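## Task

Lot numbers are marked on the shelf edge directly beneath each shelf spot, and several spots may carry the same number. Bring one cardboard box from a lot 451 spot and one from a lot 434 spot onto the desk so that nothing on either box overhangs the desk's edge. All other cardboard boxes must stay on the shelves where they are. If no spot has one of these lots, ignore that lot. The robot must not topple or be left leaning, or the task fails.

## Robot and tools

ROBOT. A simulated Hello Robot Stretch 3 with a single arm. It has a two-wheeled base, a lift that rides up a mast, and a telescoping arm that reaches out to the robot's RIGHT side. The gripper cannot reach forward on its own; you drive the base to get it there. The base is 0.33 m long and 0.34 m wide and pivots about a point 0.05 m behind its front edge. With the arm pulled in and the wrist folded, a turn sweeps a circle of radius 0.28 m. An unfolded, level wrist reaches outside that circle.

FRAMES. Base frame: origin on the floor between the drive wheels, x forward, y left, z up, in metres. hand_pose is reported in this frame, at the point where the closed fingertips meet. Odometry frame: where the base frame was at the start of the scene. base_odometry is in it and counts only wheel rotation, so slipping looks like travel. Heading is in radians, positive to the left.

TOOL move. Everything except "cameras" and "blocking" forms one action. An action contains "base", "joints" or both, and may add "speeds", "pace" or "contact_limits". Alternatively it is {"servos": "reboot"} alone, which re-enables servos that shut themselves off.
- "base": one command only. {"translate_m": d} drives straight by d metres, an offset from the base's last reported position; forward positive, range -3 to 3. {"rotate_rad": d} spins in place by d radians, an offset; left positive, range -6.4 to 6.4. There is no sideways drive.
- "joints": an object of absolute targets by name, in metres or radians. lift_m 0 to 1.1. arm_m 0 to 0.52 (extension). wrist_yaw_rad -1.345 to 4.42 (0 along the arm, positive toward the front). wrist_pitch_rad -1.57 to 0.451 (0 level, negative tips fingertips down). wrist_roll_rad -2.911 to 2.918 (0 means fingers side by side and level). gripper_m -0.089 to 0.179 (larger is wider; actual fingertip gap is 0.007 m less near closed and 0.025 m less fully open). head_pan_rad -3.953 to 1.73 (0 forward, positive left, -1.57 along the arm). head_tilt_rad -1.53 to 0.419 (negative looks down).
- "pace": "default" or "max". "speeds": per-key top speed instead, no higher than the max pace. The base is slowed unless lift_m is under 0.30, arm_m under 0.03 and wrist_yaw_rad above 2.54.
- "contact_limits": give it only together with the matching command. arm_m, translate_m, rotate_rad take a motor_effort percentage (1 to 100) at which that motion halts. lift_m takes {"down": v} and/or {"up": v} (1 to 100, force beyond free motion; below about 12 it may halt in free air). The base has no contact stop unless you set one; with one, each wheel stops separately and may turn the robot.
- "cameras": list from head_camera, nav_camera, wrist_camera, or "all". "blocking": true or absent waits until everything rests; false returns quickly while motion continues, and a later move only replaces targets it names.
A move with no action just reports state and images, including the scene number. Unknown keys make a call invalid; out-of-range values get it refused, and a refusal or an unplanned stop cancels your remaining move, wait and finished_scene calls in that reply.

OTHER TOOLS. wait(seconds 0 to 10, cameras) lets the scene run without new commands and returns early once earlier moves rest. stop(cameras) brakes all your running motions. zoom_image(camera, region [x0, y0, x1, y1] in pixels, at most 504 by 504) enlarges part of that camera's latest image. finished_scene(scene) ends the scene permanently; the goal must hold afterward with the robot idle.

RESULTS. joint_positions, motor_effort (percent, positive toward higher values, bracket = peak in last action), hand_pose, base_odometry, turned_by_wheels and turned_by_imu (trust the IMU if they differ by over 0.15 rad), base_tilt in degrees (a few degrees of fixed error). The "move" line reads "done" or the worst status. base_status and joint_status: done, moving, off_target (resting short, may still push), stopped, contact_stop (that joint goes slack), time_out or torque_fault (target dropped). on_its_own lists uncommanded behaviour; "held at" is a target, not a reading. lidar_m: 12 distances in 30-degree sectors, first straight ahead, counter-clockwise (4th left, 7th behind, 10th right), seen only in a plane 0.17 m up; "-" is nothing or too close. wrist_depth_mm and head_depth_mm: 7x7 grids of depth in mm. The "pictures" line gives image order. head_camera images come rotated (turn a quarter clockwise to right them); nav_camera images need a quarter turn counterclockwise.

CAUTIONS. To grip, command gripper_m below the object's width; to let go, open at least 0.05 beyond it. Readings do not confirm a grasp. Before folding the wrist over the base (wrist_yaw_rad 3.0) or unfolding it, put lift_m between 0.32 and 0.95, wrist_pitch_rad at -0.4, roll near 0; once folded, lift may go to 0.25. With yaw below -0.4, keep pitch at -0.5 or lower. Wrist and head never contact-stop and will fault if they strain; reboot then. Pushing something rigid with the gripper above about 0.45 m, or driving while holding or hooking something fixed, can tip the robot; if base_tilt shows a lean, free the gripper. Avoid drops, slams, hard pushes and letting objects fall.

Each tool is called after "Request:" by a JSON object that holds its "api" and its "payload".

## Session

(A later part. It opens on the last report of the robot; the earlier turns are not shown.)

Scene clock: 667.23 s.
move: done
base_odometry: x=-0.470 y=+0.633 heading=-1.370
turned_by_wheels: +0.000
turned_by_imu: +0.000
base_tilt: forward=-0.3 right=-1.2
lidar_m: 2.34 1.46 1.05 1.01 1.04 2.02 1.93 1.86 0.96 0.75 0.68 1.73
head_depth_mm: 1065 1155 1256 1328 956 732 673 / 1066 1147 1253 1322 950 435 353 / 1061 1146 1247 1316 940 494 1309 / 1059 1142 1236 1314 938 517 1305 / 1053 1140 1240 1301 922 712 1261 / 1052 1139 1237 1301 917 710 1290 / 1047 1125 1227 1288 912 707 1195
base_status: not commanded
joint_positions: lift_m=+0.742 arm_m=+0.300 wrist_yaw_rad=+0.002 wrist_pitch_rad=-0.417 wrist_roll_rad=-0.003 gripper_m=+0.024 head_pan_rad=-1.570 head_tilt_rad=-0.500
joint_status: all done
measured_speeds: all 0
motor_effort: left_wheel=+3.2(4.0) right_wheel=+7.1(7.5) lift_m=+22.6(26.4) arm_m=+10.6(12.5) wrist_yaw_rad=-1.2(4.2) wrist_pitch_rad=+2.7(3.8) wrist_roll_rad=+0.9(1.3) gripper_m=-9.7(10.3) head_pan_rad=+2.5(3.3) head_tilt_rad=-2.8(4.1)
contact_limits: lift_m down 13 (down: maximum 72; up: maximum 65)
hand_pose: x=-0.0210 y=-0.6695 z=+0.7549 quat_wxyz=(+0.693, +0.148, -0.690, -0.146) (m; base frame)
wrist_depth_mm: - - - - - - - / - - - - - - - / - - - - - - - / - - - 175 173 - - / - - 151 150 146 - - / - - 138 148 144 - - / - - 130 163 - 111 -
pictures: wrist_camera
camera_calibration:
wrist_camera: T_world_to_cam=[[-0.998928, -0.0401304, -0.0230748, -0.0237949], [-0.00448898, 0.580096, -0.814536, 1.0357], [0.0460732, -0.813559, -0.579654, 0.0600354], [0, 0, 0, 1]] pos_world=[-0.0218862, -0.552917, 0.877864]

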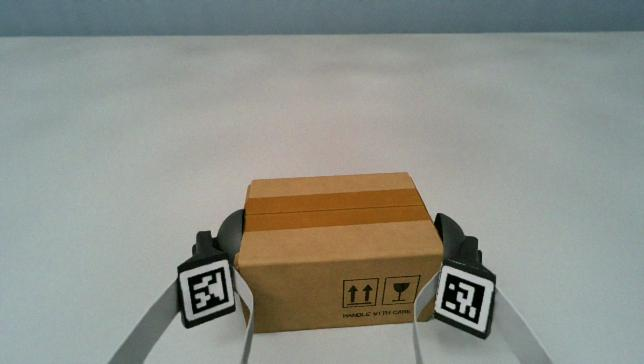

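Request:
{"api": "move", "payload": {"joints": {"lift_m":0.737}, "speeds": {"lift_m":0.015}}}

Request:
{"api": "move", "payload": {"joints": {"gripper_m":0.179}}}

Request:
{"api": "move", "payload": {"joints": {"lift_m":0.88}}}

Request:
{"api": "move", "payload": {"joints": {"arm_m":0.0}, "cameras": ["head_camera","wrist_camera"]}}

Scene clock: 674.13 s.
move: done
base_odometry: x=-0.470 y=+0.633 heading=-1.370
turned_by_wheels: +0.000
turned_by_imu: +0.000
base_tilt: forward=-0.5 right=-1.3
lidar_m: 2.34 1.46 1.05 1.01 1.04 2.01 1.93 1.86 0.96 0.75 0.68 1.73
head_depth_mm: 1063 1153 1258 1327 956 733 1196 / 1064 1146 1246 1323 946 441 355 / 1053 1142 1247 1318 938 495 1312 / 1056 1145 1248 1310 930 520 1308 / 1055 1137 1237 1307 925 713 1266 / 1054 1138 1237 1308 922 710 1289 / 1051 1132 1233 1294 911 706 1193
base_status: not commanded
joint_positions: lift_m=+0.737 arm_m=+0.300 wrist_yaw_rad=+0.002 wrist_pitch_rad=-0.398 wrist_roll_rad=-0.002 gripper_m=+0.024 head_pan_rad=-1.570 head_tilt_rad=-0.500
joint_status: all done
measured_speeds: all 0
motor_effort: left_wheel=+3.4(3.9) right_wheel=+6.7(7.0) lift_m=+20.0(24.5) arm_m=+8.1(9.1) wrist_yaw_rad=-2.5(3.7) wrist_pitch_rad=-0.8(2.6) wrist_roll_rad=+0.7(0.8) gripper_m=-10.2(10.4) head_pan_rad=+2.6(3.0) head_tilt_rad=-2.4(3.1)
hand_pose: x=-0.0210 y=-0.6718 z=+0.7542 quat_wxyz=(+0.694, +0.141, -0.692, -0.139) (m; base frame)
wrist_depth_mm: - - - - - - - / - - - - - - - / - - - - - - - / - - - 176 174 - - / - - 150 150 146 - - / - - 138 147 145 - - / - - 130 162 - 110 -
pictures: none

Scene clock: 676.23 s.
move: done
base_odometry: x=-0.470 y=+0.633 heading=-1.370
turned_by_wheels: +0.000
turned_by_imu: +0.000
base_tilt: forward=-0.3 right=-1.3
lidar_m: 2.33 1.46 1.05 1.01 1.04 2.01 1.93 1.86 0.96 0.76 0.68 1.73
head_depth_mm: 1064 1152 1263 1322 953 733 1199 / 1062 1147 1250 1327 952 441 355 / 1055 1145 1246 1309 940 494 1303 / 1053 1138 1246 1301 934 519 1305 / 1056 1138 1245 1312 927 713 1267 / 1050 1134 1234 1295 916 710 1291 / 1045 1129 1238 1285 906 707 1196
base_status: not commanded
joint_positions: lift_m=+0.737 arm_m=+0.300 wrist_yaw_rad=-0.002 wrist_pitch_rad=-0.412 wrist_roll_rad=-0.002 gripper_m=+0.179 head_pan_rad=-1.570 head_tilt_rad=-0.500
joint_status: all done
measured_speeds: all 0
motor_effort: left_wheel=+3.1(3.5) right_wheel=+7.1(7.8) lift_m=+31.0(31.0) arm_m=+6.2(8.5) wrist_yaw_rad=+0.4(3.2) wrist_pitch_rad=+1.7(1.9) wrist_roll_rad=+0.6(0.8) gripper_m=+0.3(84.4) head_pan_rad=+2.4(3.0) head_tilt_rad=-2.1(3.1)
hand_pose: x=-0.0219 y=-0.6701 z=+0.7510 quat_wxyz=(+0.693, +0.144, -0.691, -0.145) (m; base frame)
wrist_depth_mm: - - - - - - - / - - - - - - - / - - - - - - - / - - 169 175 167 - - / - 143 145 142 145 - - / - 126 149 151 156 - - / - - - - - - 105
pictures: none

Scene clock: 678.37 s.
move: done
base_odometry: x=-0.470 y=+0.633 heading=-1.370
turned_by_wheels: +0.000
turned_by_imu: +0.000
base_tilt: forward=-0.4 right=-1.2
lidar_m: 2.34 1.46 1.05 1.01 1.04 2.02 1.93 1.86 0.96 0.75 0.68 1.73
head_depth_mm: 1066 1150 1254 1328 367 - - / 1064 1154 1250 1318 375 682 1287 / 1060 1142 1246 1141 438 725 1315 / 1054 1140 1249 1315 461 719 1303 / 1051 1137 1237 1309 888 714 1261 / 1051 1136 1232 1301 918 711 1295 / 1045 1132 1236 1290 912 705 1197
base_status: not commanded
joint_positions: lift_m=+0.880 arm_m=+0.300 wrist_yaw_rad=-0.002 wrist_pitch_rad=-0.413 wrist_roll_rad=-0.002 gripper_m=+0.179 head_pan_rad=-1.570 head_tilt_rad=-0.500
joint_status: all done
measured_speeds: all 0
motor_effort: left_wheel=+3.3(4.1) right_wheel=+6.3(7.4) lift_m=+31.3(34.1) arm_m=+4.3(6.9) wrist_yaw_rad=+2.1(2.1) wrist_pitch_rad=+1.9(2.1) wrist_roll_rad=+0.5(0.8) gripper_m=+0.3(1.3) head_pan_rad=+2.0(3.2) head_tilt_rad=-1.9(2.5)
hand_pose: x=-0.0219 y=-0.6700 z=+0.8938 quat_wxyz=(+0.693, +0.145, -0.691, -0.146) (m; base frame)
wrist_depth_mm: - - - - - - - / - - - - - - - / - - - - - - - / - - - - - - - / - 142 - - - - - / - 126 - - - - - / - - - 257 - - 105
pictures: none

Scene clock: 681.80 s.
move: done
base_odometry: x=-0.470 y=+0.633 heading=-1.370
turned_by_wheels: +0.000
turned_by_imu: +0.000
base_tilt: forward=-0.3 right=-1.2
lidar_m: 2.34 1.46 1.05 1.01 1.04 2.02 1.93 1.85 0.96 0.76 0.68 1.73
head_depth_mm: 1065 1154 1261 1321 955 733 1251 / 1063 1146 1250 1316 947 725 1314 / 1060 1147 1247 1312 942 723 1214 / 1056 1141 1245 1315 934 717 282 / 1052 1134 1245 1304 928 714 1230 / 1048 1136 1233 1300 921 710 1265 / 1046 1127 1226 1285 913 705 1198
base_status: not commanded
joint_positions: lift_m=+0.880 arm_m=+0.001 wrist_yaw_rad=-0.002 wrist_pitch_rad=-0.413 wrist_roll_rad=-0.002 gripper_m=+0.179 head_pan_rad=-1.570 head_tilt_rad=-0.500
joint_status: all done
measured_speeds: all 0
motor_effort: left_wheel=+3.1(3.7) right_wheel=+6.7(7.8) lift_m=+24.6(31.4) arm_m=-12.3(14.8) wrist_yaw_rad=+1.2(3.0) wrist_pitch_rad=+1.9(2.1) wrist_roll_rad=+0.5(0.8) gripper_m=+0.5(1.2) head_pan_rad=+2.6(3.2) head_tilt_rad=-1.0(2.1)
hand_pose: x=-0.0219 y=-0.3706 z=+0.8938 quat_wxyz=(+0.693, +0.145, -0.691, -0.146) (m; base frame)
wrist_depth_mm: - - - - - - - / - - - - - - - / - - - - - - - / - 458 - 474 - - - / - 143 - - - - - / - 140 - - - - - / - - - - - - 105
pictures: head_camera (sideways), wrist_camera
camera_calibration:
head_camera: T_world_to_cam=[[-0.046608, 0.432523, -0.900418, 1.18745], [0.997505, -0.0276888, -0.064934, 0.0780414], [-0.0530169, -0.901198, -0.430153, 0.515742], [0, 0, 0, 1]] pos_world=[0.00484092, -0.0466517, 1.29611]
wrist_camera: T_world_to_cam=[[-0.999078, -0.0358866, -0.0235521, -0.0075232], [-0.00146004, 0.576774, -0.816902, 0.976455], [0.0429001, -0.816115, -0.576295, 0.379788], [0, 0, 0, 1]] pos_world=[-0.0223836, -0.253513, 1.01636]

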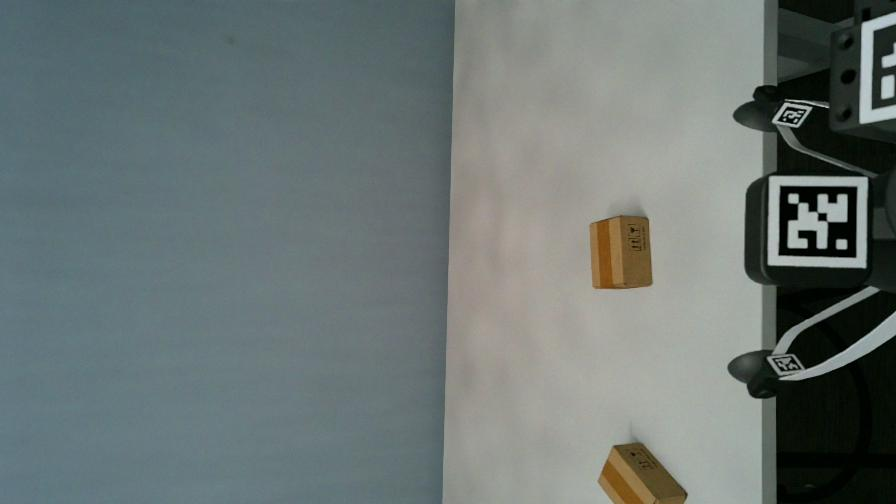

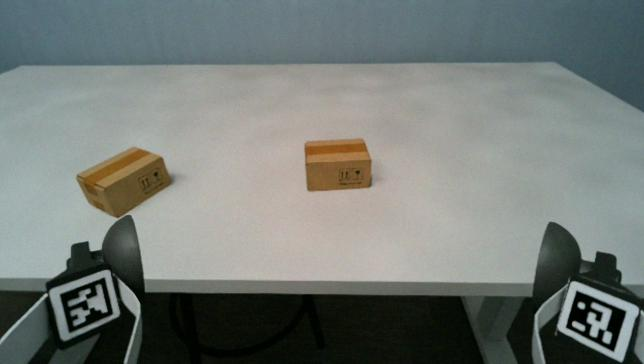

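Request:
{"api": "finished_scene", "payload": {"scene": 2}}

The scene is finished: the task was done.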